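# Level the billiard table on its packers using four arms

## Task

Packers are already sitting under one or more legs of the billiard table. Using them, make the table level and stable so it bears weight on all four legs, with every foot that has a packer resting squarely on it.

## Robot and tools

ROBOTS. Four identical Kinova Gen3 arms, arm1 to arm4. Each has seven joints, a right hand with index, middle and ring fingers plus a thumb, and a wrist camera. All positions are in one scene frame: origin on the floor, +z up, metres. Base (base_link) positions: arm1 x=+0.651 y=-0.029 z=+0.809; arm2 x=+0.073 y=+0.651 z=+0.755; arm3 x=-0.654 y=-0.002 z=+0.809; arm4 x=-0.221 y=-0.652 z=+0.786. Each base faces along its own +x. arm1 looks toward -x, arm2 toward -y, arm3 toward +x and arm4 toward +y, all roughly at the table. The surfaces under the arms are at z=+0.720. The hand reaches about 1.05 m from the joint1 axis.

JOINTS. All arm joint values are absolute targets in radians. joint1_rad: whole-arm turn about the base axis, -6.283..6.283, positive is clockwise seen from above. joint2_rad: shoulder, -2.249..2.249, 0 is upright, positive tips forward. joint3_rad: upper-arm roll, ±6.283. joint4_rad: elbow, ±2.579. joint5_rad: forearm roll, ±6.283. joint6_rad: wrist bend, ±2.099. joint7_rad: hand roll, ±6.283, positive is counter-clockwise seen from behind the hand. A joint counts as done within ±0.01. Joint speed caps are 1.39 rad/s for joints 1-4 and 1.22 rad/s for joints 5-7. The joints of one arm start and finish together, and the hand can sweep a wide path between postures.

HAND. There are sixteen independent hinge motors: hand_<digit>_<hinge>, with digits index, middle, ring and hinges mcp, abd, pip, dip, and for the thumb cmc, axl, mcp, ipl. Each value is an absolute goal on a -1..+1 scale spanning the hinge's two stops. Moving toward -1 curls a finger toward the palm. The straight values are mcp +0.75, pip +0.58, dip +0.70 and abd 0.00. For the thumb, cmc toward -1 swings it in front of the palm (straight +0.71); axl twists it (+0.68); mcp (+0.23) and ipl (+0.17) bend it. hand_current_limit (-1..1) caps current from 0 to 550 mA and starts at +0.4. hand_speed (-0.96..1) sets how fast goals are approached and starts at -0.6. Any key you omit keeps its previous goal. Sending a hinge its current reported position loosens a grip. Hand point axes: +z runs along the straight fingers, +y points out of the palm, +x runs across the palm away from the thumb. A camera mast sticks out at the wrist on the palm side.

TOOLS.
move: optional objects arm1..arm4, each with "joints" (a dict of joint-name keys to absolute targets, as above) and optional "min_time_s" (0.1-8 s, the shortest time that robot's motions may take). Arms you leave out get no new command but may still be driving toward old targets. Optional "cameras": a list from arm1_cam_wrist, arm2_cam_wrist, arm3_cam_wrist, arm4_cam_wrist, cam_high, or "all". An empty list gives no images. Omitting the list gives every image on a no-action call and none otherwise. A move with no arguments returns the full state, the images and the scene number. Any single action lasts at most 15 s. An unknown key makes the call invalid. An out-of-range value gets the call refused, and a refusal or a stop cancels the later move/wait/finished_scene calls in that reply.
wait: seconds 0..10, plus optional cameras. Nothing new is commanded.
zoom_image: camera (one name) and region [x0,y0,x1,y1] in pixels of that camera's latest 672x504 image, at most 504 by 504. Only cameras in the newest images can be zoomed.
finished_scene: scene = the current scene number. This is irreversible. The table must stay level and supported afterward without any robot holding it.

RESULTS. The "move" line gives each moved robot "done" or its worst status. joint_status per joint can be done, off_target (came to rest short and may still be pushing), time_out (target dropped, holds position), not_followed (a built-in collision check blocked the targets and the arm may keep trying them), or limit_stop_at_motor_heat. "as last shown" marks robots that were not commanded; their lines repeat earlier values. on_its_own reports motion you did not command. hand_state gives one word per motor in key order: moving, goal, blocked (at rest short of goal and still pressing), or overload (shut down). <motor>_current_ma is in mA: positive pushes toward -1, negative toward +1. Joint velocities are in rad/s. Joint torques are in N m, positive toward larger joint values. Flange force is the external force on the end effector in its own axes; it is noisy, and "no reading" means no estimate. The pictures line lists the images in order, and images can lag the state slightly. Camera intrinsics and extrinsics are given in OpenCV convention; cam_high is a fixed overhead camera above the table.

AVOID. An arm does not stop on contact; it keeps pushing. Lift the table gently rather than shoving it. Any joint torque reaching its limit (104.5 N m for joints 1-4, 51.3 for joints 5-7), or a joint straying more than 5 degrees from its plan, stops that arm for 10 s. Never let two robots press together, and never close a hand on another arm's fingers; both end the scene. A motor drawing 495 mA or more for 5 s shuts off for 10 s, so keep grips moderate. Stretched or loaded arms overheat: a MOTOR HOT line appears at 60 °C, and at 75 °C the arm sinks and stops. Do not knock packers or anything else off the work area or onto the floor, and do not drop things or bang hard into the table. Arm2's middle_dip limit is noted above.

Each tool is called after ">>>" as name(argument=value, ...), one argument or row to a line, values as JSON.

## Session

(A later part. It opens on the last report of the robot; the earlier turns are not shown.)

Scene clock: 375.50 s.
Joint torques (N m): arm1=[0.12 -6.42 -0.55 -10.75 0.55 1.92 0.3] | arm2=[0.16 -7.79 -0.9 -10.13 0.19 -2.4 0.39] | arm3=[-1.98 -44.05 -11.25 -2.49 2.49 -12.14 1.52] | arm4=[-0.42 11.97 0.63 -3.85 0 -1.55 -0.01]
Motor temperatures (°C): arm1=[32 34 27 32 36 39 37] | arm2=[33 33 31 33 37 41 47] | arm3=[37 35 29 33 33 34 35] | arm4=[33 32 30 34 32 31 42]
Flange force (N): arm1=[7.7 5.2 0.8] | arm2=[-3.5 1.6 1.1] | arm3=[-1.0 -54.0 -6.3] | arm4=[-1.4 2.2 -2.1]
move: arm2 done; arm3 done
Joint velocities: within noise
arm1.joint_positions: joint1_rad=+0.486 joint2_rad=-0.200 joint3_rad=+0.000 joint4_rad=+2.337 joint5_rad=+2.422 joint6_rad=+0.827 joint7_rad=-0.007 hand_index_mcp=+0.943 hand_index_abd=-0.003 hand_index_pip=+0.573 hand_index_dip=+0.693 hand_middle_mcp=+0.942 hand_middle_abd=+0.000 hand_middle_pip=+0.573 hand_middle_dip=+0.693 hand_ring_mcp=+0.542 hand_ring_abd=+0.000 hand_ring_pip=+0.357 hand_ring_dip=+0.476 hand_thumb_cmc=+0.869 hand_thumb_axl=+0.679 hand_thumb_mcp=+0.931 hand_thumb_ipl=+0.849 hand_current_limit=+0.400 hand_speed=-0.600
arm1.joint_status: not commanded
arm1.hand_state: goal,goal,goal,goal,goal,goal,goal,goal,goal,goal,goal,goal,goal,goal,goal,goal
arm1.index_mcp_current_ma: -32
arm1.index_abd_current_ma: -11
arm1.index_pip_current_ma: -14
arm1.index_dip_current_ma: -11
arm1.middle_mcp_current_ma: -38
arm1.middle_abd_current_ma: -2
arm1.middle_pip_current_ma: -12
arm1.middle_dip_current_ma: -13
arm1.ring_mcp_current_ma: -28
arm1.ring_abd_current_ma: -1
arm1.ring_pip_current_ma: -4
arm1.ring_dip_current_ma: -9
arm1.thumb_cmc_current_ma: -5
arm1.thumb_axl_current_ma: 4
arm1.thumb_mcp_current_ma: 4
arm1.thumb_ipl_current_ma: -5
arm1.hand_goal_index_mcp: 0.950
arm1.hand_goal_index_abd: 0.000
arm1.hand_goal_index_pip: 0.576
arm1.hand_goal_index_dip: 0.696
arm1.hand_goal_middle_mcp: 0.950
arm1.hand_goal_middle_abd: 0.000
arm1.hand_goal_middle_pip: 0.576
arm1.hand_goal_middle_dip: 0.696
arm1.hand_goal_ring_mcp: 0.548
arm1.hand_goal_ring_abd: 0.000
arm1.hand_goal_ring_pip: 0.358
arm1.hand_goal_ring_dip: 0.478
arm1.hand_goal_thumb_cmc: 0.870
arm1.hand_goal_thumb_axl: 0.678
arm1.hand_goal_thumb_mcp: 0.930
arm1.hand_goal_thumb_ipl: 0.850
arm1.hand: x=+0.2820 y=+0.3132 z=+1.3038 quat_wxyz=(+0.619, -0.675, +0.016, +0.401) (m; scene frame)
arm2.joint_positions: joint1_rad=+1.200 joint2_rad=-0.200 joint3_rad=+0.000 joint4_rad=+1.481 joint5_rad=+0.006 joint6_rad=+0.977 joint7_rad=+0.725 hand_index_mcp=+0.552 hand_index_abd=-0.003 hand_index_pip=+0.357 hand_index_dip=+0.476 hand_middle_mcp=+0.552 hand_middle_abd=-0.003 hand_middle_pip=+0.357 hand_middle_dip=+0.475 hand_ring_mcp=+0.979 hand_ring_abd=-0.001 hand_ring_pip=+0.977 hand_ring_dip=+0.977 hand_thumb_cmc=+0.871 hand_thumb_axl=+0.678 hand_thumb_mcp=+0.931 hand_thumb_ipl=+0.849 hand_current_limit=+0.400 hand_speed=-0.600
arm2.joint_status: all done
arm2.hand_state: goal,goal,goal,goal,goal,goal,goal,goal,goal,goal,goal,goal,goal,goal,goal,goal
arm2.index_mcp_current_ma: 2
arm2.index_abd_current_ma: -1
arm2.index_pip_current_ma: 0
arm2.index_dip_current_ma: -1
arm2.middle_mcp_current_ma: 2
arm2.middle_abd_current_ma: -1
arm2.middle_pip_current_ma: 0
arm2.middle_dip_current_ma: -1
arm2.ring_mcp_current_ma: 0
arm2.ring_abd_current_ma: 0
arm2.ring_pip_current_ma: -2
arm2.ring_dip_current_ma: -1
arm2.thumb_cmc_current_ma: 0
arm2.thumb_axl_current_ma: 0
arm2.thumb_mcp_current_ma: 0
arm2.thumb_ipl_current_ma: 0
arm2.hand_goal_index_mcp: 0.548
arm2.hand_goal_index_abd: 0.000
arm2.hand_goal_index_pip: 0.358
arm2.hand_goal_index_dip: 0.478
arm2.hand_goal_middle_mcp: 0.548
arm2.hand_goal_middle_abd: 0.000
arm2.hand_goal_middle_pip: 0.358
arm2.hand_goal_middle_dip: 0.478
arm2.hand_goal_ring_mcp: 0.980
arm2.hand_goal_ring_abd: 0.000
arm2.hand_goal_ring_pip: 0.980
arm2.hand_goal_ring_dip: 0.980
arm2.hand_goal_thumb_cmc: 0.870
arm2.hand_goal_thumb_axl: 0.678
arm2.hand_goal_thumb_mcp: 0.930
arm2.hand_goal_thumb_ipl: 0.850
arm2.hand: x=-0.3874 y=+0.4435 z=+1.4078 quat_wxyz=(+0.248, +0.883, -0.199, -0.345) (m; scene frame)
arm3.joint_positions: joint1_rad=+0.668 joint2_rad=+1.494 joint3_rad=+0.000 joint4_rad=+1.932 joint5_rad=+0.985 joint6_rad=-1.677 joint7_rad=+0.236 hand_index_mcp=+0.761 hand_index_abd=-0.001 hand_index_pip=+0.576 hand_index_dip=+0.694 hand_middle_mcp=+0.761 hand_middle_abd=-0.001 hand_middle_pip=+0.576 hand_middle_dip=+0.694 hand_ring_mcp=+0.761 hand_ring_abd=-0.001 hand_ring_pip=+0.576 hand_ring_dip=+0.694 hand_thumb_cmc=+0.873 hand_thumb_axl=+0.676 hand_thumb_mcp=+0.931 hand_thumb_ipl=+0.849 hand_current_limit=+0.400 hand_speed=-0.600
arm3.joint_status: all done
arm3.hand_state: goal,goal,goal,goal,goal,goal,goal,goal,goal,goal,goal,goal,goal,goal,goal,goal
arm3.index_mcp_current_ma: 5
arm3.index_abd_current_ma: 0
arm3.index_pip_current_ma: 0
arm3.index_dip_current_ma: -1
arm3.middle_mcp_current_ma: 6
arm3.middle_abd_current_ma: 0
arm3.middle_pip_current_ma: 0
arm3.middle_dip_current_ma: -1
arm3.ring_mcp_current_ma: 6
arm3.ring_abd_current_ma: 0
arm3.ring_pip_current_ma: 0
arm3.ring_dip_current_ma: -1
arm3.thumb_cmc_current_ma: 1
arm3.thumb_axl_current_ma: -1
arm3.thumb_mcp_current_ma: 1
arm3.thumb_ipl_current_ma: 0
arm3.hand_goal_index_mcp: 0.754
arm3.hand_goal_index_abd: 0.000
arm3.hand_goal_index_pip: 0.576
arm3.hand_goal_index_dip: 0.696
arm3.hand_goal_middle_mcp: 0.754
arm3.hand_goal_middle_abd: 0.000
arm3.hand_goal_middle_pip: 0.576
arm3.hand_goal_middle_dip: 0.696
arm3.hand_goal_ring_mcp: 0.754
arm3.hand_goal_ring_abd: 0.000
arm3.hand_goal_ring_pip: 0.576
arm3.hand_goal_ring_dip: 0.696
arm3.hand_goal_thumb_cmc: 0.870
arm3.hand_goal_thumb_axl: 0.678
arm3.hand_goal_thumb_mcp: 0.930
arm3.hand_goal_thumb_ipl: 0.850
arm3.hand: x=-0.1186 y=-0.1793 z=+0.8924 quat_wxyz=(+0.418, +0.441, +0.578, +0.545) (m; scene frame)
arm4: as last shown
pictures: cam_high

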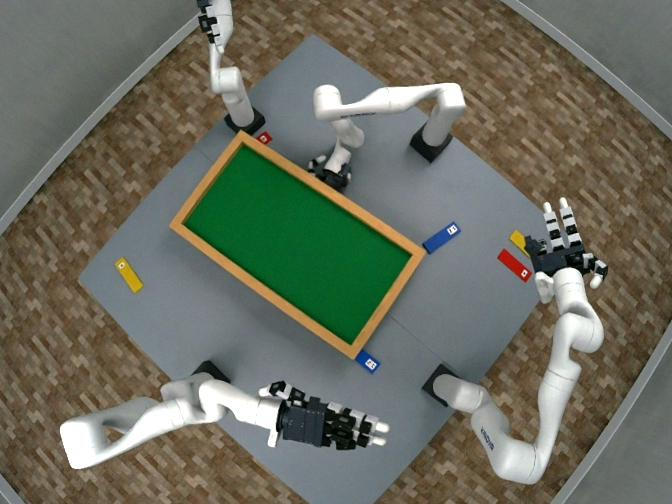

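>>> move(
  arm3={"joints":{"joint1_rad":0.6684,"joint2_rad":1.5229,"joint4_rad":1.9051,"joint5_rad":0.985,"joint6_rad":-1.6783,"joint7_rad":0.2379},"min_time_s":3},
  cameras=[],
)

>>> move(
  arm3={"joints":{"joint1_rad":0.6684,"joint2_rad":1.5613,"joint4_rad":1.8684,"joint5_rad":0.9853,"joint6_rad":-1.6796,"joint7_rad":0.2395},"min_time_s":3},
  cameras=["cam_high"],
)

Scene clock: 379.03 s.
Joint torques (N m): arm1=[0.07 -6.42 -0.61 -10.74 0.56 1.88 0.31] | arm2=[0.15 -7.69 -1.09 -10.16 0.11 -2.36 0.41] | arm3=[-0.03 -33.32 -7.1 0.1 1.32 -7.93 0.29] | arm4=[-0.32 12.02 0.67 -3.9 -0.04 -1.56 -0.01]
Motor temperatures (°C): arm1=[32 34 27 32 36 39 37] | arm2=[33 33 31 33 37 41 47] | arm3=[37 35 29 33 33 34 35] | arm4=[33 32 30 34 32 31 42]
Flange force (N): arm1=[7.8 5.3 0.9] | arm2=[-3.4 1.1 1.1] | arm3=[-0.6 -34.0 -1.9] | arm4=[-1.2 2.1 -1.8]
move: arm3 done
Joint velocities: within noise
arm1, arm2, arm4: as last shown
arm3.joint_positions: joint1_rad=+0.668 joint2_rad=+1.523 joint3_rad=+0.000 joint4_rad=+1.905 joint5_rad=+0.985 joint6_rad=-1.678 joint7_rad=+0.238 hand_index_mcp=+0.761 hand_index_abd=-0.001 hand_index_pip=+0.576 hand_index_dip=+0.694 hand_middle_mcp=+0.761 hand_middle_abd=-0.001 hand_middle_pip=+0.576 hand_middle_dip=+0.694 hand_ring_mcp=+0.761 hand_ring_abd=-0.001 hand_ring_pip=+0.576 hand_ring_dip=+0.694 hand_thumb_cmc=+0.873 hand_thumb_axl=+0.676 hand_thumb_mcp=+0.931 hand_thumb_ipl=+0.849 hand_current_limit=+0.400 hand_speed=-0.600
arm3.joint_status: all done
arm3.hand_state: goal,goal,goal,goal,goal,goal,goal,goal,goal,goal,goal,goal,goal,goal,goal,goal
arm3.index_mcp_current_ma: 6
arm3.index_abd_current_ma: 0
arm3.index_pip_current_ma: 0
arm3.index_dip_current_ma: -1
arm3.middle_mcp_current_ma: 6
arm3.middle_abd_current_ma: 0
arm3.middle_pip_current_ma: 0
arm3.middle_dip_current_ma: -1
arm3.ring_mcp_current_ma: 6
arm3.ring_abd_current_ma: 0
arm3.ring_pip_current_ma: 0
arm3.ring_dip_current_ma: -1
arm3.thumb_cmc_current_ma: 1
arm3.thumb_axl_current_ma: -1
arm3.thumb_mcp_current_ma: 1
arm3.thumb_ipl_current_ma: 0
arm3.hand_goal_index_mcp: 0.754
arm3.hand_goal_index_abd: 0.000
arm3.hand_goal_index_pip: 0.576
arm3.hand_goal_index_dip: 0.696
arm3.hand_goal_middle_mcp: 0.754
arm3.hand_goal_middle_abd: 0.000
arm3.hand_goal_middle_pip: 0.576
arm3.hand_goal_middle_dip: 0.696
arm3.hand_goal_ring_mcp: 0.754
arm3.hand_goal_ring_abd: 0.000
arm3.hand_goal_ring_pip: 0.576
arm3.hand_goal_ring_dip: 0.696
arm3.hand_goal_thumb_cmc: 0.870
arm3.hand_goal_thumb_axl: 0.678
arm3.hand_goal_thumb_mcp: 0.930
arm3.hand_goal_thumb_ipl: 0.850
arm3.hand: x=-0.1186 y=-0.1793 z=+0.8804 quat_wxyz=(+0.418, +0.441, +0.578, +0.545) (m; scene frame)
pictures: none
No camera images: "cameras" was empty.

Scene clock: 382.33 s.
Joint torques (N m): arm1=[0.09 -6.4 -0.6 -10.73 0.54 1.89 0.28] | arm2=[0.21 -7.77 -0.98 -10.1 0.14 -2.35 0.41] | arm3=[0.38 -20.84 -2.5 2.56 0.54 -2.8 -0.09] | arm4=[-0.41 12.03 0.62 -3.95 -0.01 -1.63 0]
Motor temperatures (°C): arm1=[32 34 27 32 36 39 37] | arm2=[33 33 31 33 36 41 47] | arm3=[37 35 29 33 33 34 35] | arm4=[33 32 30 34 32 31 42]
Flange force (N): arm1=[7.7 5.1 0.8] | arm2=[-3.5 1.6 1.1] | arm3=[-2.9 -9.8 1.3] | arm4=[-1.1 2.2 -1.8]
move: arm3 done
Joint velocities: within noise
arm1, arm2, arm4: as last shown
arm3.joint_positions: joint1_rad=+0.668 joint2_rad=+1.561 joint3_rad=+0.000 joint4_rad=+1.868 joint5_rad=+0.985 joint6_rad=-1.680 joint7_rad=+0.240 hand_index_mcp=+0.761 hand_index_abd=-0.001 hand_index_pip=+0.576 hand_index_dip=+0.694 hand_middle_mcp=+0.761 hand_middle_abd=-0.001 hand_middle_pip=+0.576 hand_middle_dip=+0.694 hand_ring_mcp=+0.761 hand_ring_abd=-0.001 hand_ring_pip=+0.576 hand_ring_dip=+0.694 hand_thumb_cmc=+0.873 hand_thumb_axl=+0.676 hand_thumb_mcp=+0.931 hand_thumb_ipl=+0.849 hand_current_limit=+0.400 hand_speed=-0.600
arm3.joint_status: all done
arm3.hand_state: goal,goal,goal,goal,goal,goal,goal,goal,goal,goal,goal,goal,goal,goal,goal,goal
arm3.index_mcp_current_ma: 6
arm3.index_abd_current_ma: 0
arm3.index_pip_current_ma: 0
arm3.index_dip_current_ma: -1
arm3.middle_mcp_current_ma: 6
arm3.middle_abd_current_ma: 0
arm3.middle_pip_current_ma: 0
arm3.middle_dip_current_ma: -1
arm3.ring_mcp_current_ma: 6
arm3.ring_abd_current_ma: 0
arm3.ring_pip_current_ma: 0
arm3.ring_dip_current_ma: -1
arm3.thumb_cmc_current_ma: 1
arm3.thumb_axl_current_ma: -1
arm3.thumb_mcp_current_ma: 1
arm3.thumb_ipl_current_ma: 0
arm3.hand_goal_index_mcp: 0.754
arm3.hand_goal_index_abd: 0.000
arm3.hand_goal_index_pip: 0.576
arm3.hand_goal_index_dip: 0.696
arm3.hand_goal_middle_mcp: 0.754
arm3.hand_goal_middle_abd: 0.000
arm3.hand_goal_middle_pip: 0.576
arm3.hand_goal_middle_dip: 0.696
arm3.hand_goal_ring_mcp: 0.754
arm3.hand_goal_ring_abd: 0.000
arm3.hand_goal_ring_pip: 0.576
arm3.hand_goal_ring_dip: 0.696
arm3.hand_goal_thumb_cmc: 0.870
arm3.hand_goal_thumb_axl: 0.678
arm3.hand_goal_thumb_mcp: 0.930
arm3.hand_goal_thumb_ipl: 0.850
arm3.hand: x=-0.1188 y=-0.1794 z=+0.8644 quat_wxyz=(+0.418, +0.440, +0.578, +0.545) (m; scene frame)
pictures: cam_high

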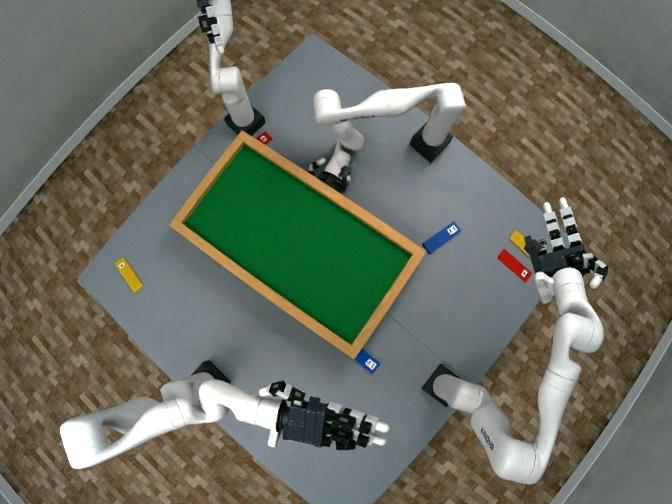

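>>> move(
  arm3={"joints":{"joint1_rad":1.0085,"joint2_rad":1.5941,"joint4_rad":1.9772,"joint5_rad":1.3193,"joint6_rad":-1.6272,"joint7_rad":0.416},"min_time_s":2},
  cameras=[],
)

>>> move(
  arm3={"joints":{"joint1_rad":1.3874,"joint2_rad":1.5815,"joint4_rad":1.9813,"joint5_rad":1.665,"joint6_rad":-1.4714,"joint7_rad":0.4199},"min_time_s":2},
  cameras=["cam_high"],
)

>>> zoom_image(
  camera="cam_high",
  region=[330, 320, 430, 410],
)

Scene clock: 384.87 s.
Joint torques (N m): arm1=[0.09 -6.45 -0.56 -10.75 0.55 1.87 0.33] | arm2=[0.14 -7.76 -0.99 -10.14 0.28 -2.36 0.39] | arm3=[0.37 -18.8 -2.94 4.58 1.02 -2.67 -0.04] | arm4=[-0.43 12.07 0.76 -3.83 -0.02 -1.67 -0.03]
Motor temperatures (°C): arm1=[32 34 27 32 36 39 37] | arm2=[33 33 31 33 36 41 47] | arm3=[37 35 29 33 33 34 35] | arm4=[33 32 30 34 32 31 42]
Flange force (N): arm1=[7.8 5.5 0.9] | arm2=[-3.7 1.2 1.1] | arm3=[-2.1 -9.9 -0.1] | arm4=[-1.2 2.5 -2.4]
move: arm3 done
Joint velocities: within noise
arm1, arm2, arm4: as last shown
arm3.joint_positions: joint1_rad=+1.008 joint2_rad=+1.594 joint3_rad=+0.000 joint4_rad=+1.977 joint5_rad=+1.319 joint6_rad=-1.627 joint7_rad=+0.416 hand_index_mcp=+0.761 hand_index_abd=-0.001 hand_index_pip=+0.576 hand_index_dip=+0.694 hand_middle_mcp=+0.761 hand_middle_abd=-0.001 hand_middle_pip=+0.576 hand_middle_dip=+0.694 hand_ring_mcp=+0.761 hand_ring_abd=-0.001 hand_ring_pip=+0.576 hand_ring_dip=+0.694 hand_thumb_cmc=+0.873 hand_thumb_axl=+0.676 hand_thumb_mcp=+0.931 hand_thumb_ipl=+0.849 hand_current_limit=+0.400 hand_speed=-0.600
arm3.joint_status: all done
arm3.hand_state: goal,goal,goal,goal,goal,goal,goal,goal,goal,goal,goal,goal,goal,goal,goal,goal
arm3.index_mcp_current_ma: 6
arm3.index_abd_current_ma: 0
arm3.index_pip_current_ma: 0
arm3.index_dip_current_ma: -1
arm3.middle_mcp_current_ma: 6
arm3.middle_abd_current_ma: 0
arm3.middle_pip_current_ma: 0
arm3.middle_dip_current_ma: -1
arm3.ring_mcp_current_ma: 6
arm3.ring_abd_current_ma: 0
arm3.ring_pip_current_ma: 0
arm3.ring_dip_current_ma: -1
arm3.thumb_cmc_current_ma: 1
arm3.thumb_axl_current_ma: -1
arm3.thumb_mcp_current_ma: 1
arm3.thumb_ipl_current_ma: 0
arm3.hand_goal_index_mcp: 0.754
arm3.hand_goal_index_abd: 0.000
arm3.hand_goal_index_pip: 0.576
arm3.hand_goal_index_dip: 0.696
arm3.hand_goal_middle_mcp: 0.754
arm3.hand_goal_middle_abd: 0.000
arm3.hand_goal_middle_pip: 0.576
arm3.hand_goal_middle_dip: 0.696
arm3.hand_goal_ring_mcp: 0.754
arm3.hand_goal_ring_abd: 0.000
arm3.hand_goal_ring_pip: 0.576
arm3.hand_goal_ring_dip: 0.696
arm3.hand_goal_thumb_cmc: 0.870
arm3.hand_goal_thumb_axl: 0.678
arm3.hand_goal_thumb_mcp: 0.930
arm3.hand_goal_thumb_ipl: 0.850
arm3.hand: x=-0.2313 y=-0.2080 z=+0.8666 quat_wxyz=(+0.418, +0.441, +0.578, +0.545) (m; scene frame)
pictures: none
No camera images: "cameras" was empty.

Scene clock: 387.23 s.
Joint torques (N m): arm1=[0.13 -6.4 -0.62 -10.78 0.55 1.91 0.29] | arm2=[0.1 -7.72 -0.97 -10.11 0.16 -2.4 0.41] | arm3=[0.32 -17.81 -3 5.56 1.03 -2.67 -0.05] | arm4=[-0.3 12 0.72 -3.92 -0.04 -1.58 0.01]
Motor temperatures (°C): arm1=[32 34 27 32 36 39 37] | arm2=[33 33 31 33 36 41 47] | arm3=[37 35 29 33 33 34 35] | arm4=[33 32 30 34 32 31 42]
Flange force (N): arm1=[7.9 5.1 0.8] | arm2=[-3.5 1.5 0.9] | arm3=[-1.8 -9.9 -0.9] | arm4=[-1.2 2.1 -1.8]
move: arm3 done
Joint velocities: within noise
arm1, arm2, arm4: as last shown
arm3.joint_positions: joint1_rad=+1.387 joint2_rad=+1.582 joint3_rad=+0.000 joint4_rad=+1.981 joint5_rad=+1.665 joint6_rad=-1.471 joint7_rad=+0.420 hand_index_mcp=+0.761 hand_index_abd=-0.001 hand_index_pip=+0.576 hand_index_dip=+0.694 hand_middle_mcp=+0.761 hand_middle_abd=-0.001 hand_middle_pip=+0.576 hand_middle_dip=+0.694 hand_ring_mcp=+0.761 hand_ring_abd=-0.001 hand_ring_pip=+0.576 hand_ring_dip=+0.694 hand_thumb_cmc=+0.873 hand_thumb_axl=+0.676 hand_thumb_mcp=+0.931 hand_thumb_ipl=+0.849 hand_current_limit=+0.400 hand_speed=-0.600
arm3.joint_status: all done
arm3.hand_state: goal,goal,goal,goal,goal,goal,goal,goal,goal,goal,goal,goal,goal,goal,goal,goal
arm3.index_mcp_current_ma: 6
arm3.index_abd_current_ma: 0
arm3.index_pip_current_ma: 0
arm3.index_dip_current_ma: -1
arm3.middle_mcp_current_ma: 6
arm3.middle_abd_current_ma: 0
arm3.middle_pip_current_ma: 0
arm3.middle_dip_current_ma: -1
arm3.ring_mcp_current_ma: 6
arm3.ring_abd_current_ma: 0
arm3.ring_pip_current_ma: 0
arm3.ring_dip_current_ma: -1
arm3.thumb_cmc_current_ma: 1
arm3.thumb_axl_current_ma: -1
arm3.thumb_mcp_current_ma: 1
arm3.thumb_ipl_current_ma: 0
arm3.hand_goal_index_mcp: 0.754
arm3.hand_goal_index_abd: 0.000
arm3.hand_goal_index_pip: 0.576
arm3.hand_goal_index_dip: 0.696
arm3.hand_goal_middle_mcp: 0.754
arm3.hand_goal_middle_abd: 0.000
arm3.hand_goal_middle_pip: 0.576
arm3.hand_goal_middle_dip: 0.696
arm3.hand_goal_ring_mcp: 0.754
arm3.hand_goal_ring_abd: 0.000
arm3.hand_goal_ring_pip: 0.576
arm3.hand_goal_ring_dip: 0.696
arm3.hand_goal_thumb_cmc: 0.870
arm3.hand_goal_thumb_axl: 0.678
arm3.hand_goal_thumb_mcp: 0.930
arm3.hand_goal_thumb_ipl: 0.850
arm3.hand: x=-0.3372 y=-0.2369 z=+0.8713 quat_wxyz=(+0.418, +0.441, +0.578, +0.545) (m; scene frame)
pictures: cam_high

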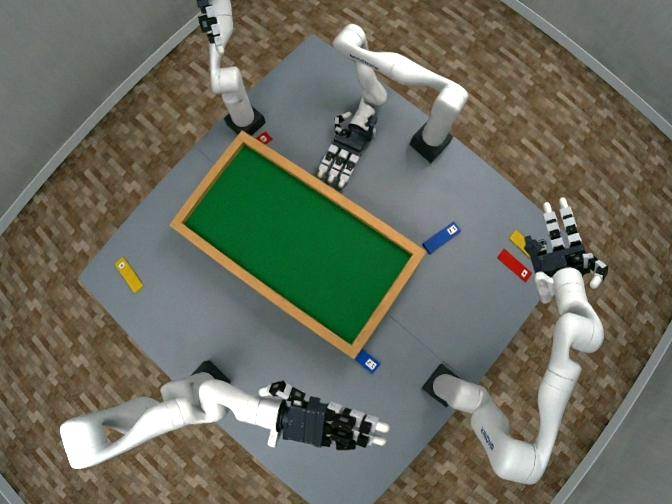

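Scaled by 5.040 from the camera's 672x504 image, which has a finer 960x720 frame.

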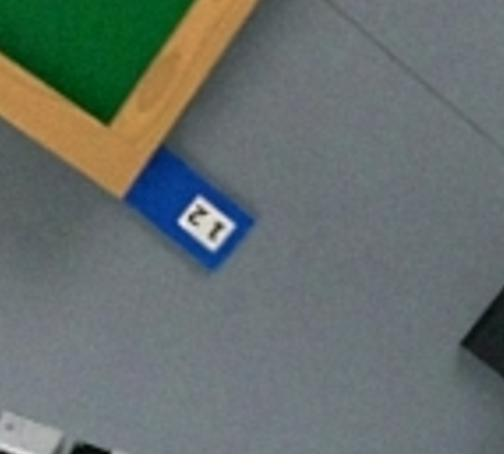

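>>> move(
  arm1={"joints":{"joint2_rad":0.8253},"min_time_s":2.5},
  arm3={"joints":{"joint1_rad":1.79,"joint4_rad":1.98},"min_time_s":2},
  cameras=["arm1_cam_wrist"],
)

>>> zoom_image(
  camera="arm1_cam_wrist",
  region=[380, 60, 672, 260],
)

>>> move(
  arm3={"joints":{"joint2_rad":-0.2},"min_time_s":3},
  cameras=[],
)

>>> move(
  arm3={"joints":{"joint1_rad":0.5745,"joint2_rad":-0.2,"joint4_rad":2.1396,"joint5_rad":2.4347,"joint6_rad":0.6738,"joint7_rad":0.1492,"hand_index_mcp":0.95,"hand_middle_mcp":0.95,"hand_ring_mcp":0.548,"hand_ring_pip":0.358,"hand_ring_dip":0.478},"min_time_s":3},
  cameras=[],
)

>>> move(
  arm3={"joints":{"joint2_rad":0.8513},"min_time_s":2.5},
  cameras=["arm3_cam_wrist","cam_high"],
)

>>> zoom_image(
  camera="arm3_cam_wrist",
  region=[380, 60, 672, 260],
)

Scene clock: 390.47 s.
Joint torques (N m): arm1=[0.04 -16.23 1.05 -2.36 -0.62 1.52 0.35] | arm2=[0.26 -7.77 -1.03 -10.12 0.18 -2.42 0.41] | arm3=[0.31 -17.75 -3.01 5.58 1.01 -2.62 -0.05] | arm4=[-0.4 12.04 0.73 -3.89 0.01 -1.63 -0.05]
Motor temperatures (°C): arm1=[32 34 27 32 36 39 37] | arm2=[33 33 31 33 36 41 47] | arm3=[37 35 29 33 33 34 35] | arm4=[33 32 30 34 32 31 42]
Flange force (N): arm1=[5.2 5.9 0.1] | arm2=[-3.8 1.4 1.0] | arm3=[-2.0 -9.8 -1.0] | arm4=[-1.2 2.4 -2.1]
move: arm1 done; arm3 done
Joint velocities: within noise
arm1.joint_positions: joint1_rad=+0.486 joint2_rad=+0.825 joint3_rad=+0.000 joint4_rad=+2.337 joint5_rad=+2.422 joint6_rad=+0.827 joint7_rad=-0.007 hand_index_mcp=+0.943 hand_index_abd=-0.003 hand_index_pip=+0.573 hand_index_dip=+0.693 hand_middle_mcp=+0.942 hand_middle_abd=+0.000 hand_middle_pip=+0.573 hand_middle_dip=+0.693 hand_ring_mcp=+0.542 hand_ring_abd=+0.000 hand_ring_pip=+0.357 hand_ring_dip=+0.476 hand_thumb_cmc=+0.869 hand_thumb_axl=+0.679 hand_thumb_mcp=+0.931 hand_thumb_ipl=+0.849 hand_current_limit=+0.400 hand_speed=-0.600
arm1.joint_status: all done
arm1.hand_state: goal,goal,goal,goal,goal,goal,goal,goal,goal,goal,goal,goal,goal,goal,goal,goal
arm1.index_mcp_current_ma: -32
arm1.index_abd_current_ma: -11
arm1.index_pip_current_ma: -14
arm1.index_dip_current_ma: -11
arm1.middle_mcp_current_ma: -38
arm1.middle_abd_current_ma: -2
arm1.middle_pip_current_ma: -12
arm1.middle_dip_current_ma: -13
arm1.ring_mcp_current_ma: -28
arm1.ring_abd_current_ma: -1
arm1.ring_pip_current_ma: -4
arm1.ring_dip_current_ma: -9
arm1.thumb_cmc_current_ma: -5
arm1.thumb_axl_current_ma: 4
arm1.thumb_mcp_current_ma: 4
arm1.thumb_ipl_current_ma: -5
arm1.hand_goal_index_mcp: 0.950
arm1.hand_goal_index_abd: 0.000
arm1.hand_goal_index_pip: 0.576
arm1.hand_goal_index_dip: 0.696
arm1.hand_goal_middle_mcp: 0.950
arm1.hand_goal_middle_abd: 0.000
arm1.hand_goal_middle_pip: 0.576
arm1.hand_goal_middle_dip: 0.696
arm1.hand_goal_ring_mcp: 0.548
arm1.hand_goal_ring_abd: 0.000
arm1.hand_goal_ring_pip: 0.358
arm1.hand_goal_ring_dip: 0.478
arm1.hand_goal_thumb_cmc: 0.870
arm1.hand_goal_thumb_axl: 0.678
arm1.hand_goal_thumb_mcp: 0.930
arm1.hand_goal_thumb_ipl: 0.850
arm1.hand: x=+0.3265 y=+0.2842 z=+0.7882 quat_wxyz=(+0.383, -0.908, -0.158, +0.059) (m; scene frame)
arm2, arm4: as last shown
arm3.joint_positions: joint1_rad=+1.790 joint2_rad=+1.582 joint3_rad=+0.000 joint4_rad=+1.980 joint5_rad=+1.665 joint6_rad=-1.471 joint7_rad=+0.420 hand_index_mcp=+0.761 hand_index_abd=-0.001 hand_index_pip=+0.576 hand_index_dip=+0.694 hand_middle_mcp=+0.761 hand_middle_abd=-0.001 hand_middle_pip=+0.576 hand_middle_dip=+0.694 hand_ring_mcp=+0.761 hand_ring_abd=-0.001 hand_ring_pip=+0.576 hand_ring_dip=+0.694 hand_thumb_cmc=+0.873 hand_thumb_axl=+0.676 hand_thumb_mcp=+0.931 hand_thumb_ipl=+0.849 hand_current_limit=+0.400 hand_speed=-0.600
arm3.joint_status: all done
arm3.hand_state: goal,goal,goal,goal,goal,goal,goal,goal,goal,goal,goal,goal,goal,goal,goal,goal
arm3.index_mcp_current_ma: 6
arm3.index_abd_current_ma: 0
arm3.index_pip_current_ma: 0
arm3.index_dip_current_ma: -1
arm3.middle_mcp_current_ma: 6
arm3.middle_abd_current_ma: 0
arm3.middle_pip_current_ma: 0
arm3.middle_dip_current_ma: -1
arm3.ring_mcp_current_ma: 6
arm3.ring_abd_current_ma: 0
arm3.ring_pip_current_ma: 0
arm3.ring_dip_current_ma: -1
arm3.thumb_cmc_current_ma: 1
arm3.thumb_axl_current_ma: -1
arm3.thumb_mcp_current_ma: 1
arm3.thumb_ipl_current_ma: 0
arm3.hand_goal_index_mcp: 0.754
arm3.hand_goal_index_abd: 0.000
arm3.hand_goal_index_pip: 0.576
arm3.hand_goal_index_dip: 0.696
arm3.hand_goal_middle_mcp: 0.754
arm3.hand_goal_middle_abd: 0.000
arm3.hand_goal_middle_pip: 0.576
arm3.hand_goal_middle_dip: 0.696
arm3.hand_goal_ring_mcp: 0.754
arm3.hand_goal_ring_abd: 0.000
arm3.hand_goal_ring_pip: 0.576
arm3.hand_goal_ring_dip: 0.696
arm3.hand_goal_thumb_cmc: 0.870
arm3.hand_goal_thumb_axl: 0.678
arm3.hand_goal_thumb_mcp: 0.930
arm3.hand_goal_thumb_ipl: 0.850
arm3.hand: x=-0.4546 y=-0.3426 z=+0.8720 quat_wxyz=(+0.520, +0.546, +0.479, +0.450) (m; scene frame)
pictures: arm1_cam_wrist
camera_calibration:
arm1_cam_wrist: T_world_to_cam=[[-0.607224, -0.66294, -0.437938, 0.765781], [-0.318305, -0.302049, 0.898581, -0.572771], [-0.727984, 0.685038, -0.0276058, 0.190227], [0, 0, 0, 1]] pos_world=[0.421167, 0.204349, 0.855297]

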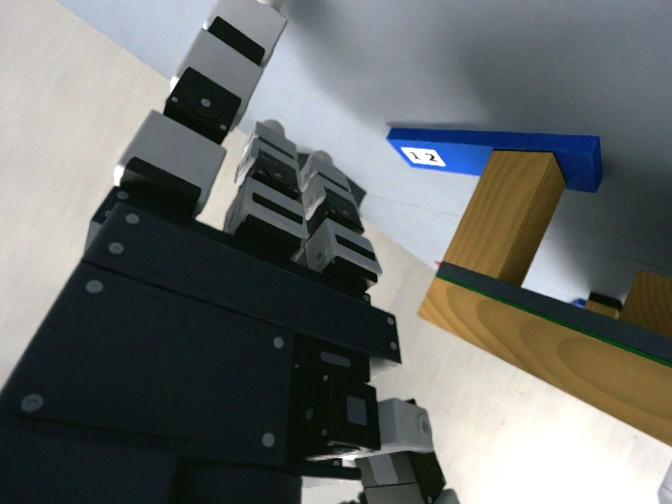

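Scaled by 1.726 from the camera's 672x504 image, which has a finer 960x720 frame.

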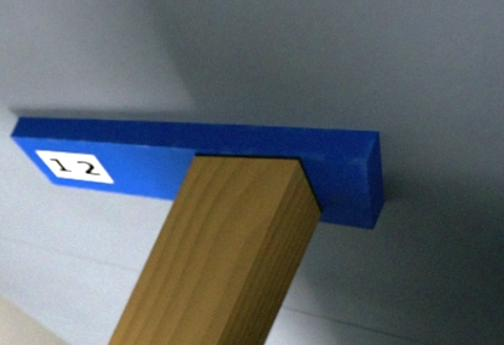

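Scene clock: 393.83 s.
Joint torques (N m): arm1=[0.04 -16.32 1.08 -2.38 -0.62 1.52 0.33] | arm2=[0.19 -7.73 -0.96 -10.16 0.17 -2.38 0.38] | arm3=[0.3 -6.45 -0.15 -6.5 -2.87 -0.65 -0.07] | arm4=[-0.35 12.05 0.67 -3.88 -0.02 -1.57 -0.04]
Motor temperatures (°C): arm1=[32 34 27 32 36 39 37] | arm2=[33 33 31 32 36 41 47] | arm3=[37 35 29 33 33 34 35] | arm4=[33 32 30 34 32 31 42]
Flange force (N): arm1=[5.2 6.2 0.2] | arm2=[-3.4 1.3 1.1] | arm3=[-1.9 -9.4 -1.4] | arm4=[-1.2 2.1 -1.9]
move: arm3 done
Joint velocities: within noise
arm1, arm2, arm4: as last shown
arm3.joint_positions: joint1_rad=+1.790 joint2_rad=-0.200 joint3_rad=+0.000 joint4_rad=+1.980 joint5_rad=+1.665 joint6_rad=-1.471 joint7_rad=+0.420 hand_index_mcp=+0.754 hand_index_abd=-0.001 hand_index_pip=+0.576 hand_index_dip=+0.694 hand_middle_mcp=+0.754 hand_middle_abd=-0.001 hand_middle_pip=+0.576 hand_middle_dip=+0.694 hand_ring_mcp=+0.754 hand_ring_abd=-0.001 hand_ring_pip=+0.576 hand_ring_dip=+0.694 hand_thumb_cmc=+0.873 hand_thumb_axl=+0.676 hand_thumb_mcp=+0.932 hand_thumb_ipl=+0.849 hand_current_limit=+0.400 hand_speed=-0.600
arm3.joint_status: all done
arm3.hand_state: goal,goal,goal,goal,goal,goal,goal,goal,goal,goal,goal,goal,goal,goal,goal,goal
arm3.index_mcp_current_ma: 0
arm3.index_abd_current_ma: 0
arm3.index_pip_current_ma: 0
arm3.index_dip_current_ma: -1
arm3.middle_mcp_current_ma: 0
arm3.middle_abd_current_ma: 0
arm3.middle_pip_current_ma: 0
arm3.middle_dip_current_ma: -1
arm3.ring_mcp_current_ma: 0
arm3.ring_abd_current_ma: 0
arm3.ring_pip_current_ma: 0
arm3.ring_dip_current_ma: -1
arm3.thumb_cmc_current_ma: 1
arm3.thumb_axl_current_ma: -1
arm3.thumb_mcp_current_ma: 1
arm3.thumb_ipl_current_ma: 0
arm3.hand_goal_index_mcp: 0.754
arm3.hand_goal_index_abd: 0.000
arm3.hand_goal_index_pip: 0.576
arm3.hand_goal_index_dip: 0.696
arm3.hand_goal_middle_mcp: 0.754
arm3.hand_goal_middle_abd: 0.000
arm3.hand_goal_middle_pip: 0.576
arm3.hand_goal_middle_dip: 0.696
arm3.hand_goal_ring_mcp: 0.754
arm3.hand_goal_ring_abd: 0.000
arm3.hand_goal_ring_pip: 0.576
arm3.hand_goal_ring_dip: 0.696
arm3.hand_goal_thumb_cmc: 0.870
arm3.hand_goal_thumb_axl: 0.678
arm3.hand_goal_thumb_mcp: 0.930
arm3.hand_goal_thumb_ipl: 0.850
arm3.hand: x=-0.4223 y=-0.2274 z=+1.4112 quat_wxyz=(+0.639, +0.044, +0.745, -0.186) (m; scene frame)
pictures: none
No camera images: "cameras" was empty.

Scene clock: 397.27 s.
Joint torques (N m): arm1=[0 -16.23 1.06 -2.31 -0.63 1.48 0.35] | arm2=[0.17 -7.7 -0.93 -10.1 0.2 -2.35 0.41] | arm3=[0.34 -8.63 -0.92 -8.63 0.92 2.01 -0.04] | arm4=[-0.41 12.03 0.71 -3.84 -0.03 -1.59 -0.03]
Motor temperatures (°C): arm1=[32 34 27 32 36 39 37] | arm2=[33 33 31 32 36 41 47] | arm3=[37 34 29 33 33 34 35] | arm4=[33 32 30 34 32 31 42]
Flange force (N): arm1=[5.3 6.0 0.3] | arm2=[-3.4 1.5 1.0] | arm3=[-0.6 1.1 9.6] | arm4=[-1.3 2.3 -2.1]
move: arm3 done
Joint velocities: within noise
arm1, arm2: as last shown
arm3.joint_positions: joint1_rad=+0.575 joint2_rad=-0.200 joint3_rad=+0.000 joint4_rad=+2.140 joint5_rad=+2.435 joint6_rad=+0.674 joint7_rad=+0.149 hand_index_mcp=+0.943 hand_index_abd=-0.001 hand_index_pip=+0.576 hand_index_dip=+0.694 hand_middle_mcp=+0.943 hand_middle_abd=-0.001 hand_middle_pip=+0.576 hand_middle_dip=+0.694 hand_ring_mcp=+0.542 hand_ring_abd=-0.001 hand_ring_pip=+0.359 hand_ring_dip=+0.480 hand_thumb_cmc=+0.869 hand_thumb_axl=+0.679 hand_thumb_mcp=+0.932 hand_thumb_ipl=+0.849 hand_current_limit=+0.400 hand_speed=-0.600
arm3.joint_status: all done
arm3.hand_state: goal,goal,goal,goal,goal,goal,goal,goal,goal,goal,goal,goal,goal,goal,goal,goal
arm3.index_mcp_current_ma: -5
arm3.index_abd_current_ma: 0
arm3.index_pip_current_ma: 0
arm3.index_dip_current_ma: -1
arm3.middle_mcp_current_ma: -5
arm3.middle_abd_current_ma: 0
arm3.middle_pip_current_ma: 0
arm3.middle_dip_current_ma: -1
arm3.ring_mcp_current_ma: -4
arm3.ring_abd_current_ma: 0
arm3.ring_pip_current_ma: 0
arm3.ring_dip_current_ma: 1
arm3.thumb_cmc_current_ma: 0
arm3.thumb_axl_current_ma: 0
arm3.thumb_mcp_current_ma: 1
arm3.thumb_ipl_current_ma: 0
arm3.hand_goal_index_mcp: 0.950
arm3.hand_goal_index_abd: 0.000
arm3.hand_goal_index_pip: 0.576
arm3.hand_goal_index_dip: 0.696
arm3.hand_goal_middle_mcp: 0.950
arm3.hand_goal_middle_abd: 0.000
arm3.hand_goal_middle_pip: 0.576
arm3.hand_goal_middle_dip: 0.696
arm3.hand_goal_ring_mcp: 0.548
arm3.hand_goal_ring_abd: 0.000
arm3.hand_goal_ring_pip: 0.358
arm3.hand_goal_ring_dip: 0.478
arm3.hand_goal_thumb_cmc: 0.870
arm3.hand_goal_thumb_axl: 0.678
arm3.hand_goal_thumb_mcp: 0.930
arm3.hand_goal_thumb_ipl: 0.850
arm3.hand: x=-0.2875 y=-0.3760 z=+1.3797 quat_wxyz=(+0.378, -0.008, +0.647, -0.662) (m; scene frame)
arm4.joint_positions: joint1_rad=+0.750 joint2_rad=-1.000 joint3_rad=+0.000 joint4_rad=+1.346 joint5_rad=-0.124 joint6_rad=+2.019 joint7_rad=+1.794 hand_index_mcp=+0.753 hand_index_abd=+0.000 hand_index_pip=+0.577 hand_index_dip=+0.696 hand_middle_mcp=+0.753 hand_middle_abd=+0.000 hand_middle_pip=+0.577 hand_middle_dip=+0.696 hand_ring_mcp=+0.753 hand_ring_abd=+0.000 hand_ring_pip=+0.577 hand_ring_dip=+0.696 hand_thumb_cmc=+0.714 hand_thumb_axl=+0.677 hand_thumb_mcp=+0.224 hand_thumb_ipl=+0.168 hand_current_limit=+0.400 hand_speed=-0.600
arm4.joint_status: not commanded
arm4.hand_state: goal,goal,goal,goal,goal,goal,goal,goal,goal,goal,goal,goal,goal,goal,goal,goal
arm4.index_mcp_current_ma: 0
arm4.index_abd_current_ma: 0
arm4.index_pip_current_ma: 0
arm4.index_dip_current_ma: 0
arm4.middle_mcp_current_ma: 0
arm4.middle_abd_current_ma: 0
arm4.middle_pip_current_ma: 0
arm4.middle_dip_current_ma: 0
arm4.ring_mcp_current_ma: 0
arm4.ring_abd_current_ma: 0
arm4.ring_pip_current_ma: 0
arm4.ring_dip_current_ma: 0
arm4.thumb_cmc_current_ma: 0
arm4.thumb_axl_current_ma: 0
arm4.thumb_mcp_current_ma: 0
arm4.thumb_ipl_current_ma: 0
arm4.hand_goal_index_mcp: 0.754
arm4.hand_goal_index_abd: 0.000
arm4.hand_goal_index_pip: 0.576
arm4.hand_goal_index_dip: 0.696
arm4.hand_goal_middle_mcp: 0.754
arm4.hand_goal_middle_abd: 0.000
arm4.hand_goal_middle_pip: 0.576
arm4.hand_goal_middle_dip: 0.696
arm4.hand_goal_ring_mcp: 0.754
arm4.hand_goal_ring_abd: 0.000
arm4.hand_goal_ring_pip: 0.576
arm4.hand_goal_ring_dip: 0.696
arm4.hand_goal_thumb_cmc: 0.714
arm4.hand_goal_thumb_axl: 0.678
arm4.hand_goal_thumb_mcp: 0.226
arm4.hand_goal_thumb_ipl: 0.168
arm4.hand: x=-0.3203 y=-0.6152 z=+1.3861 quat_wxyz=(+0.351, -0.484, +0.789, +0.143) (m; scene frame)
pictures: none
No camera images: "cameras" was empty.

Scene clock: 400.13 s.
Joint torques (N m): arm1=[-0.02 -16.29 1.08 -2.34 -0.63 1.5 0.34] | arm2=[0.22 -7.68 -1.02 -10.13 0.17 -2.42 0.4] | arm3=[0.37 -19.7 0.58 -1.07 0.05 1.8 -0.01] | arm4=[-0.44 12.03 0.69 -3.89 -0.05 -1.62 -0.05]
Motor temperatures (°C): arm1=[32 34 27 32 36 39 37] | arm2=[33 33 31 32 36 41 47] | arm3=[37 34 29 33 33 34 35] | arm4=[33 32 30 34 32 31 42]
Flange force (N): arm1=[5.4 6.1 0.4] | arm2=[-3.6 1.3 0.9] | arm3=[-4.2 0.7 9.0] | arm4=[-1.2 2.3 -2.0]
move: arm3 done
Joint velocities: within noise
arm1, arm4: as last shown
arm2.joint_positions: joint1_rad=+1.200 joint2_rad=-0.200 joint3_rad=+0.000 joint4_rad=+1.481 joint5_rad=+0.006 joint6_rad=+0.977 joint7_rad=+0.725 hand_index_mcp=+0.552 hand_index_abd=-0.003 hand_index_pip=+0.357 hand_index_dip=+0.476 hand_middle_mcp=+0.552 hand_middle_abd=-0.003 hand_middle_pip=+0.357 hand_middle_dip=+0.475 hand_ring_mcp=+0.979 hand_ring_abd=-0.001 hand_ring_pip=+0.977 hand_ring_dip=+0.977 hand_thumb_cmc=+0.871 hand_thumb_axl=+0.678 hand_thumb_mcp=+0.931 hand_thumb_ipl=+0.849 hand_current_limit=+0.400 hand_speed=-0.600
arm2.joint_status: not commanded
arm2.hand_state: goal,goal,goal,goal,goal,goal,goal,goal,goal,goal,goal,goal,goal,goal,goal,goal
arm2.index_mcp_current_ma: 2
arm2.index_abd_current_ma: -1
arm2.index_pip_current_ma: 0
arm2.index_dip_current_ma: -1
arm2.middle_mcp_current_ma: 2
arm2.middle_abd_current_ma: -1
arm2.middle_pip_current_ma: 0
arm2.middle_dip_current_ma: -1
arm2.ring_mcp_current_ma: 0
arm2.ring_abd_current_ma: 0
arm2.ring_pip_current_ma: -2
arm2.ring_dip_current_ma: -1
arm2.thumb_cmc_current_ma: 0
arm2.thumb_axl_current_ma: 0
arm2.thumb_mcp_current_ma: 0
arm2.thumb_ipl_current_ma: 0
arm2.hand_goal_index_mcp: 0.548
arm2.hand_goal_index_abd: 0.000
arm2.hand_goal_index_pip: 0.358
arm2.hand_goal_index_dip: 0.478
arm2.hand_goal_middle_mcp: 0.548
arm2.hand_goal_middle_abd: 0.000
arm2.hand_goal_middle_pip: 0.358
arm2.hand_goal_middle_dip: 0.478
arm2.hand_goal_ring_mcp: 0.980
arm2.hand_goal_ring_abd: 0.000
arm2.hand_goal_ring_pip: 0.980
arm2.hand_goal_ring_dip: 0.980
arm2.hand_goal_thumb_cmc: 0.870
arm2.hand_goal_thumb_axl: 0.678
arm2.hand_goal_thumb_mcp: 0.930
arm2.hand_goal_thumb_ipl: 0.850
arm2.hand: x=-0.3874 y=+0.4435 z=+1.4078 quat_wxyz=(+0.248, +0.883, -0.199, -0.345) (m; scene frame)
arm3.joint_positions: joint1_rad=+0.575 joint2_rad=+0.851 joint3_rad=+0.000 joint4_rad=+2.140 joint5_rad=+2.435 joint6_rad=+0.674 joint7_rad=+0.149 hand_index_mcp=+0.943 hand_index_abd=-0.001 hand_index_pip=+0.576 hand_index_dip=+0.694 hand_middle_mcp=+0.943 hand_middle_abd=-0.001 hand_middle_pip=+0.576 hand_middle_dip=+0.694 hand_ring_mcp=+0.542 hand_ring_abd=-0.001 hand_ring_pip=+0.359 hand_ring_dip=+0.480 hand_thumb_cmc=+0.869 hand_thumb_axl=+0.679 hand_thumb_mcp=+0.932 hand_thumb_ipl=+0.849 hand_current_limit=+0.400 hand_speed=-0.600
arm3.joint_status: all done
arm3.hand_state: goal,goal,goal,goal,goal,goal,goal,goal,goal,goal,goal,goal,goal,goal,goal,goal
arm3.index_mcp_current_ma: -5
arm3.index_abd_current_ma: 0
arm3.index_pip_current_ma: 0
arm3.index_dip_current_ma: -1
arm3.middle_mcp_current_ma: -6
arm3.middle_abd_current_ma: 0
arm3.middle_pip_current_ma: 0
arm3.middle_dip_current_ma: -1
arm3.ring_mcp_current_ma: -4
arm3.ring_abd_current_ma: 0
arm3.ring_pip_current_ma: 0
arm3.ring_dip_current_ma: 1
arm3.thumb_cmc_current_ma: 0
arm3.thumb_axl_current_ma: 0
arm3.thumb_mcp_current_ma: 1
arm3.thumb_ipl_current_ma: 0
arm3.hand_goal_index_mcp: 0.950
arm3.hand_goal_index_abd: 0.000
arm3.hand_goal_index_pip: 0.576
arm3.hand_goal_index_dip: 0.696
arm3.hand_goal_middle_mcp: 0.950
arm3.hand_goal_middle_abd: 0.000
arm3.hand_goal_middle_pip: 0.576
arm3.hand_goal_middle_dip: 0.696
arm3.hand_goal_ring_mcp: 0.548
arm3.hand_goal_ring_abd: 0.000
arm3.hand_goal_ring_pip: 0.358
arm3.hand_goal_ring_dip: 0.478
arm3.hand_goal_thumb_cmc: 0.870
arm3.hand_goal_thumb_axl: 0.678
arm3.hand_goal_thumb_mcp: 0.930
arm3.hand_goal_thumb_ipl: 0.850
arm3.hand: x=-0.2990 y=-0.3717 z=+0.7885 quat_wxyz=(+0.063, -0.166, +0.907, -0.383) (m; scene frame)
pictures: arm3_cam_wrist, cam_high
camera_calibration:
arm3_cam_wrist: T_world_to_cam=[[0.578957, 0.697945, -0.421524, 0.801573], [0.36914, 0.236596, 0.898754, -0.551411], [0.727011, -0.675941, -0.12066, 0.190397], [0, 0, 0, 1]] pos_world=[-0.398949, -0.300294, 0.856439]

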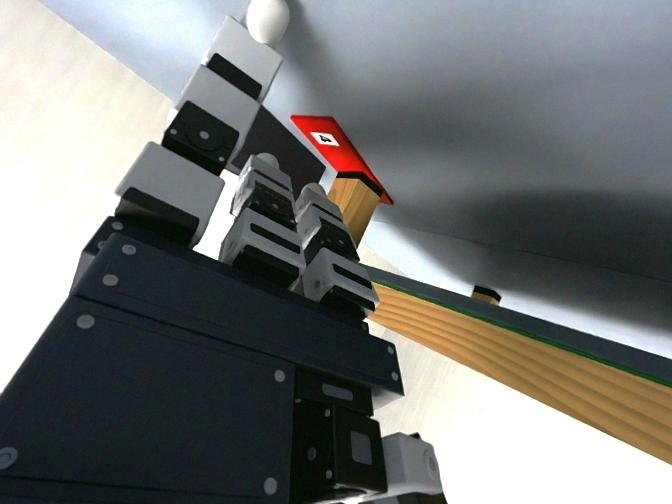

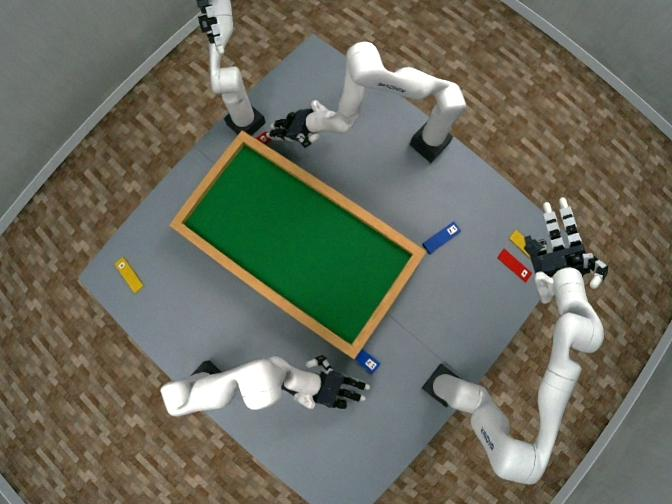

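Scaled by 1.726 from the camera's 672x504 image, which has a finer 960x720 frame.

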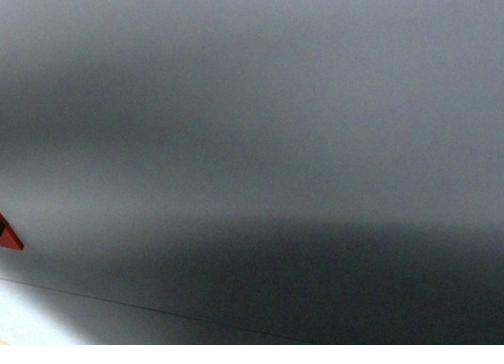

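>>> zoom_image(
  camera="arm3_cam_wrist",
  region=[280, 90, 420, 230],
)

>>> move(
  cameras=["arm1_cam_wrist"],
)

>>> zoom_image(
  camera="arm1_cam_wrist",
  region=[480, 120, 620, 210],
)

Scaled by 3.600 from the camera's 672x504 image, which has a finer 960x720 frame.

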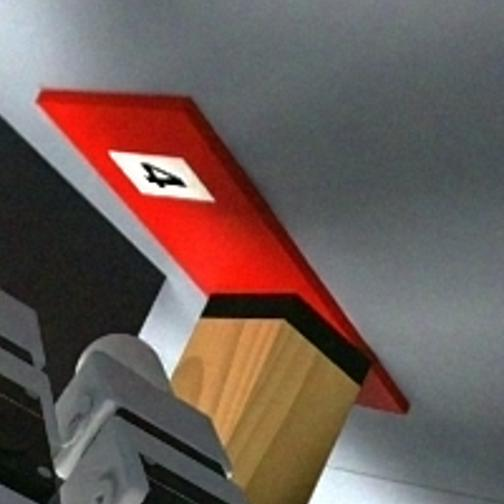

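Scene clock: 400.30 s.
Joint torques (N m): arm1=[0.06 -16.28 1.06 -2.31 -0.58 1.53 0.35] | arm2=[0.21 -7.75 -0.94 -10.12 0.14 -2.32 0.4] | arm3=[0.41 -19.71 0.64 -1.07 0.06 1.78 0] | arm4=[-0.44 11.99 0.73 -3.87 0.02 -1.58 -0.03]
Motor temperatures (°C): arm1=[32 34 27 32 36 39 37] | arm2=[33 33 31 32 36 41 47] | arm3=[37 34 29 33 33 34 35] | arm4=[33 32 30 34 32 31 42]
Flange force (N): arm1=[4.9 6.0 0.2] | arm2=[-3.3 1.5 1.2] | arm3=[-4.2 0.8 8.9] | arm4=[-1.4 2.5 -2.0]
Joint velocities: within noise
arm1.joint_positions: joint1_rad=+0.486 joint2_rad=+0.825 joint3_rad=+0.000 joint4_rad=+2.337 joint5_rad=+2.422 joint6_rad=+0.827 joint7_rad=-0.007 hand_index_mcp=+0.943 hand_index_abd=-0.003 hand_index_pip=+0.573 hand_index_dip=+0.693 hand_middle_mcp=+0.942 hand_middle_abd=+0.000 hand_middle_pip=+0.573 hand_middle_dip=+0.693 hand_ring_mcp=+0.542 hand_ring_abd=+0.000 hand_ring_pip=+0.357 hand_ring_dip=+0.476 hand_thumb_cmc=+0.869 hand_thumb_axl=+0.679 hand_thumb_mcp=+0.931 hand_thumb_ipl=+0.849 hand_current_limit=+0.400 hand_speed=-0.600
arm1.joint_status: not commanded
arm1.hand_state: goal,goal,goal,goal,goal,goal,goal,goal,goal,goal,goal,goal,goal,goal,goal,goal
arm1.index_mcp_current_ma: -32
arm1.index_abd_current_ma: -11
arm1.index_pip_current_ma: -14
arm1.index_dip_current_ma: -11
arm1.middle_mcp_current_ma: -38
arm1.middle_abd_current_ma: -2
arm1.middle_pip_current_ma: -12
arm1.middle_dip_current_ma: -13
arm1.ring_mcp_current_ma: -28
arm1.ring_abd_current_ma: -1
arm1.ring_pip_current_ma: -4
arm1.ring_dip_current_ma: -9
arm1.thumb_cmc_current_ma: -5
arm1.thumb_axl_current_ma: 4
arm1.thumb_mcp_current_ma: 4
arm1.thumb_ipl_current_ma: -5
arm1.hand_goal_index_mcp: 0.950
arm1.hand_goal_index_abd: 0.000
arm1.hand_goal_index_pip: 0.576
arm1.hand_goal_index_dip: 0.696
arm1.hand_goal_middle_mcp: 0.950
arm1.hand_goal_middle_abd: 0.000
arm1.hand_goal_middle_pip: 0.576
arm1.hand_goal_middle_dip: 0.696
arm1.hand_goal_ring_mcp: 0.548
arm1.hand_goal_ring_abd: 0.000
arm1.hand_goal_ring_pip: 0.358
arm1.hand_goal_ring_dip: 0.478
arm1.hand_goal_thumb_cmc: 0.870
arm1.hand_goal_thumb_axl: 0.678
arm1.hand_goal_thumb_mcp: 0.930
arm1.hand_goal_thumb_ipl: 0.850
arm1.hand: x=+0.3265 y=+0.2842 z=+0.7882 quat_wxyz=(+0.383, -0.908, -0.158, +0.059) (m; scene frame)
arm2.joint_positions: joint1_rad=+1.200 joint2_rad=-0.200 joint3_rad=+0.000 joint4_rad=+1.481 joint5_rad=+0.006 joint6_rad=+0.977 joint7_rad=+0.725 hand_index_mcp=+0.552 hand_index_abd=-0.003 hand_index_pip=+0.357 hand_index_dip=+0.476 hand_middle_mcp=+0.552 hand_middle_abd=-0.003 hand_middle_pip=+0.357 hand_middle_dip=+0.475 hand_ring_mcp=+0.979 hand_ring_abd=-0.001 hand_ring_pip=+0.977 hand_ring_dip=+0.977 hand_thumb_cmc=+0.871 hand_thumb_axl=+0.678 hand_thumb_mcp=+0.931 hand_thumb_ipl=+0.849 hand_current_limit=+0.400 hand_speed=-0.600
arm2.joint_status: not commanded
arm2.hand_state: goal,goal,goal,goal,goal,goal,goal,goal,goal,goal,goal,goal,goal,goal,goal,goal
arm2.index_mcp_current_ma: 2
arm2.index_abd_current_ma: -1
arm2.index_pip_current_ma: 0
arm2.index_dip_current_ma: -1
arm2.middle_mcp_current_ma: 2
arm2.middle_abd_current_ma: -1
arm2.middle_pip_current_ma: 0
arm2.middle_dip_current_ma: -1
arm2.ring_mcp_current_ma: 0
arm2.ring_abd_current_ma: 0
arm2.ring_pip_current_ma: -2
arm2.ring_dip_current_ma: -1
arm2.thumb_cmc_current_ma: 0
arm2.thumb_axl_current_ma: 0
arm2.thumb_mcp_current_ma: 0
arm2.thumb_ipl_current_ma: 0
arm2.hand_goal_index_mcp: 0.548
arm2.hand_goal_index_abd: 0.000
arm2.hand_goal_index_pip: 0.358
arm2.hand_goal_index_dip: 0.478
arm2.hand_goal_middle_mcp: 0.548
arm2.hand_goal_middle_abd: 0.000
arm2.hand_goal_middle_pip: 0.358
arm2.hand_goal_middle_dip: 0.478
arm2.hand_goal_ring_mcp: 0.980
arm2.hand_goal_ring_abd: 0.000
arm2.hand_goal_ring_pip: 0.980
arm2.hand_goal_ring_dip: 0.980
arm2.hand_goal_thumb_cmc: 0.870
arm2.hand_goal_thumb_axl: 0.678
arm2.hand_goal_thumb_mcp: 0.930
arm2.hand_goal_thumb_ipl: 0.850
arm2.hand: x=-0.3874 y=+0.4435 z=+1.4078 quat_wxyz=(+0.248, +0.883, -0.199, -0.345) (m; scene frame)
arm3.joint_positions: joint1_rad=+0.575 joint2_rad=+0.851 joint3_rad=+0.000 joint4_rad=+2.140 joint5_rad=+2.435 joint6_rad=+0.674 joint7_rad=+0.149 hand_index_mcp=+0.943 hand_index_abd=-0.001 hand_index_pip=+0.576 hand_index_dip=+0.694 hand_middle_mcp=+0.943 hand_middle_abd=-0.001 hand_middle_pip=+0.576 hand_middle_dip=+0.694 hand_ring_mcp=+0.542 hand_ring_abd=-0.001 hand_ring_pip=+0.359 hand_ring_dip=+0.480 hand_thumb_cmc=+0.869 hand_thumb_axl=+0.679 hand_thumb_mcp=+0.932 hand_thumb_ipl=+0.849 hand_current_limit=+0.400 hand_speed=-0.600
arm3.joint_status: all done
arm3.hand_state: goal,goal,goal,goal,goal,goal,goal,goal,goal,goal,goal,goal,goal,goal,goal,goal
arm3.index_mcp_current_ma: -5
arm3.index_abd_current_ma: 0
arm3.index_pip_current_ma: 0
arm3.index_dip_current_ma: -1
arm3.middle_mcp_current_ma: -6
arm3.middle_abd_current_ma: 0
arm3.middle_pip_current_ma: 0
arm3.middle_dip_current_ma: -1
arm3.ring_mcp_current_ma: -4
arm3.ring_abd_current_ma: 0
arm3.ring_pip_current_ma: 0
arm3.ring_dip_current_ma: 1
arm3.thumb_cmc_current_ma: 0
arm3.thumb_axl_current_ma: 0
arm3.thumb_mcp_current_ma: 1
arm3.thumb_ipl_current_ma: 0
arm3.hand_goal_index_mcp: 0.950
arm3.hand_goal_index_abd: 0.000
arm3.hand_goal_index_pip: 0.576
arm3.hand_goal_index_dip: 0.696
arm3.hand_goal_middle_mcp: 0.950
arm3.hand_goal_middle_abd: 0.000
arm3.hand_goal_middle_pip: 0.576
arm3.hand_goal_middle_dip: 0.696
arm3.hand_goal_ring_mcp: 0.548
arm3.hand_goal_ring_abd: 0.000
arm3.hand_goal_ring_pip: 0.358
arm3.hand_goal_ring_dip: 0.478
arm3.hand_goal_thumb_cmc: 0.870
arm3.hand_goal_thumb_axl: 0.678
arm3.hand_goal_thumb_mcp: 0.930
arm3.hand_goal_thumb_ipl: 0.850
arm3.hand: x=-0.2990 y=-0.3717 z=+0.7885 quat_wxyz=(+0.063, -0.166, +0.907, -0.383) (m; scene frame)
arm4.joint_positions: joint1_rad=+0.750 joint2_rad=-1.000 joint3_rad=+0.000 joint4_rad=+1.346 joint5_rad=-0.124 joint6_rad=+2.019 joint7_rad=+1.794 hand_index_mcp=+0.753 hand_index_abd=+0.000 hand_index_pip=+0.577 hand_index_dip=+0.696 hand_middle_mcp=+0.753 hand_middle_abd=+0.000 hand_middle_pip=+0.577 hand_middle_dip=+0.696 hand_ring_mcp=+0.753 hand_ring_abd=+0.000 hand_ring_pip=+0.577 hand_ring_dip=+0.696 hand_thumb_cmc=+0.714 hand_thumb_axl=+0.677 hand_thumb_mcp=+0.224 hand_thumb_ipl=+0.168 hand_current_limit=+0.400 hand_speed=-0.600
arm4.joint_status: not commanded
arm4.hand_state: goal,goal,goal,goal,goal,goal,goal,goal,goal,goal,goal,goal,goal,goal,goal,goal
arm4.index_mcp_current_ma: 0
arm4.index_abd_current_ma: 0
arm4.index_pip_current_ma: 0
arm4.index_dip_current_ma: 0
arm4.middle_mcp_current_ma: 0
arm4.middle_abd_current_ma: 0
arm4.middle_pip_current_ma: 0
arm4.middle_dip_current_ma: 0
arm4.ring_mcp_current_ma: 0
arm4.ring_abd_current_ma: 0
arm4.ring_pip_current_ma: 0
arm4.ring_dip_current_ma: 0
arm4.thumb_cmc_current_ma: 0
arm4.thumb_axl_current_ma: 0
arm4.thumb_mcp_current_ma: 0
arm4.thumb_ipl_current_ma: 0
arm4.hand_goal_index_mcp: 0.754
arm4.hand_goal_index_abd: 0.000
arm4.hand_goal_index_pip: 0.576
arm4.hand_goal_index_dip: 0.696
arm4.hand_goal_middle_mcp: 0.754
arm4.hand_goal_middle_abd: 0.000
arm4.hand_goal_middle_pip: 0.576
arm4.hand_goal_middle_dip: 0.696
arm4.hand_goal_ring_mcp: 0.754
arm4.hand_goal_ring_abd: 0.000
arm4.hand_goal_ring_pip: 0.576
arm4.hand_goal_ring_dip: 0.696
arm4.hand_goal_thumb_cmc: 0.714
arm4.hand_goal_thumb_axl: 0.678
arm4.hand_goal_thumb_mcp: 0.226
arm4.hand_goal_thumb_ipl: 0.168
arm4.hand: x=-0.3203 y=-0.6152 z=+1.3861 quat_wxyz=(+0.351, -0.484, +0.789, +0.143) (m; scene frame)
pictures: arm1_cam_wrist
camera_calibration:
arm1_cam_wrist: T_world_to_cam=[[-0.607192, -0.66297, -0.437937, 0.765773], [-0.318371, -0.301988, 0.898579, -0.572754], [-0.727982, 0.685036, -0.0277057, 0.190312], [0, 0, 0, 1]] pos_world=[0.421167, 0.204349, 0.855298]

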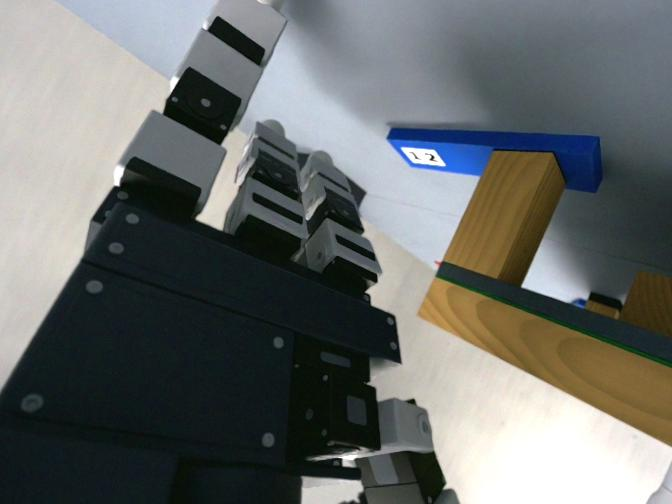

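Scaled by 3.600 from the camera's 672x504 image, which has a finer 960x720 frame.

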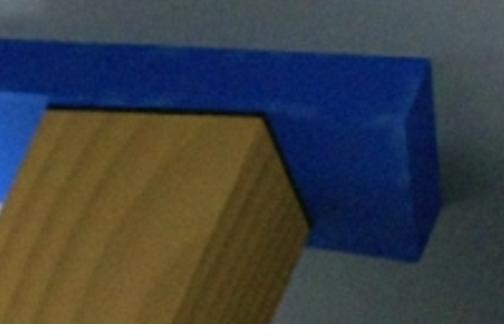

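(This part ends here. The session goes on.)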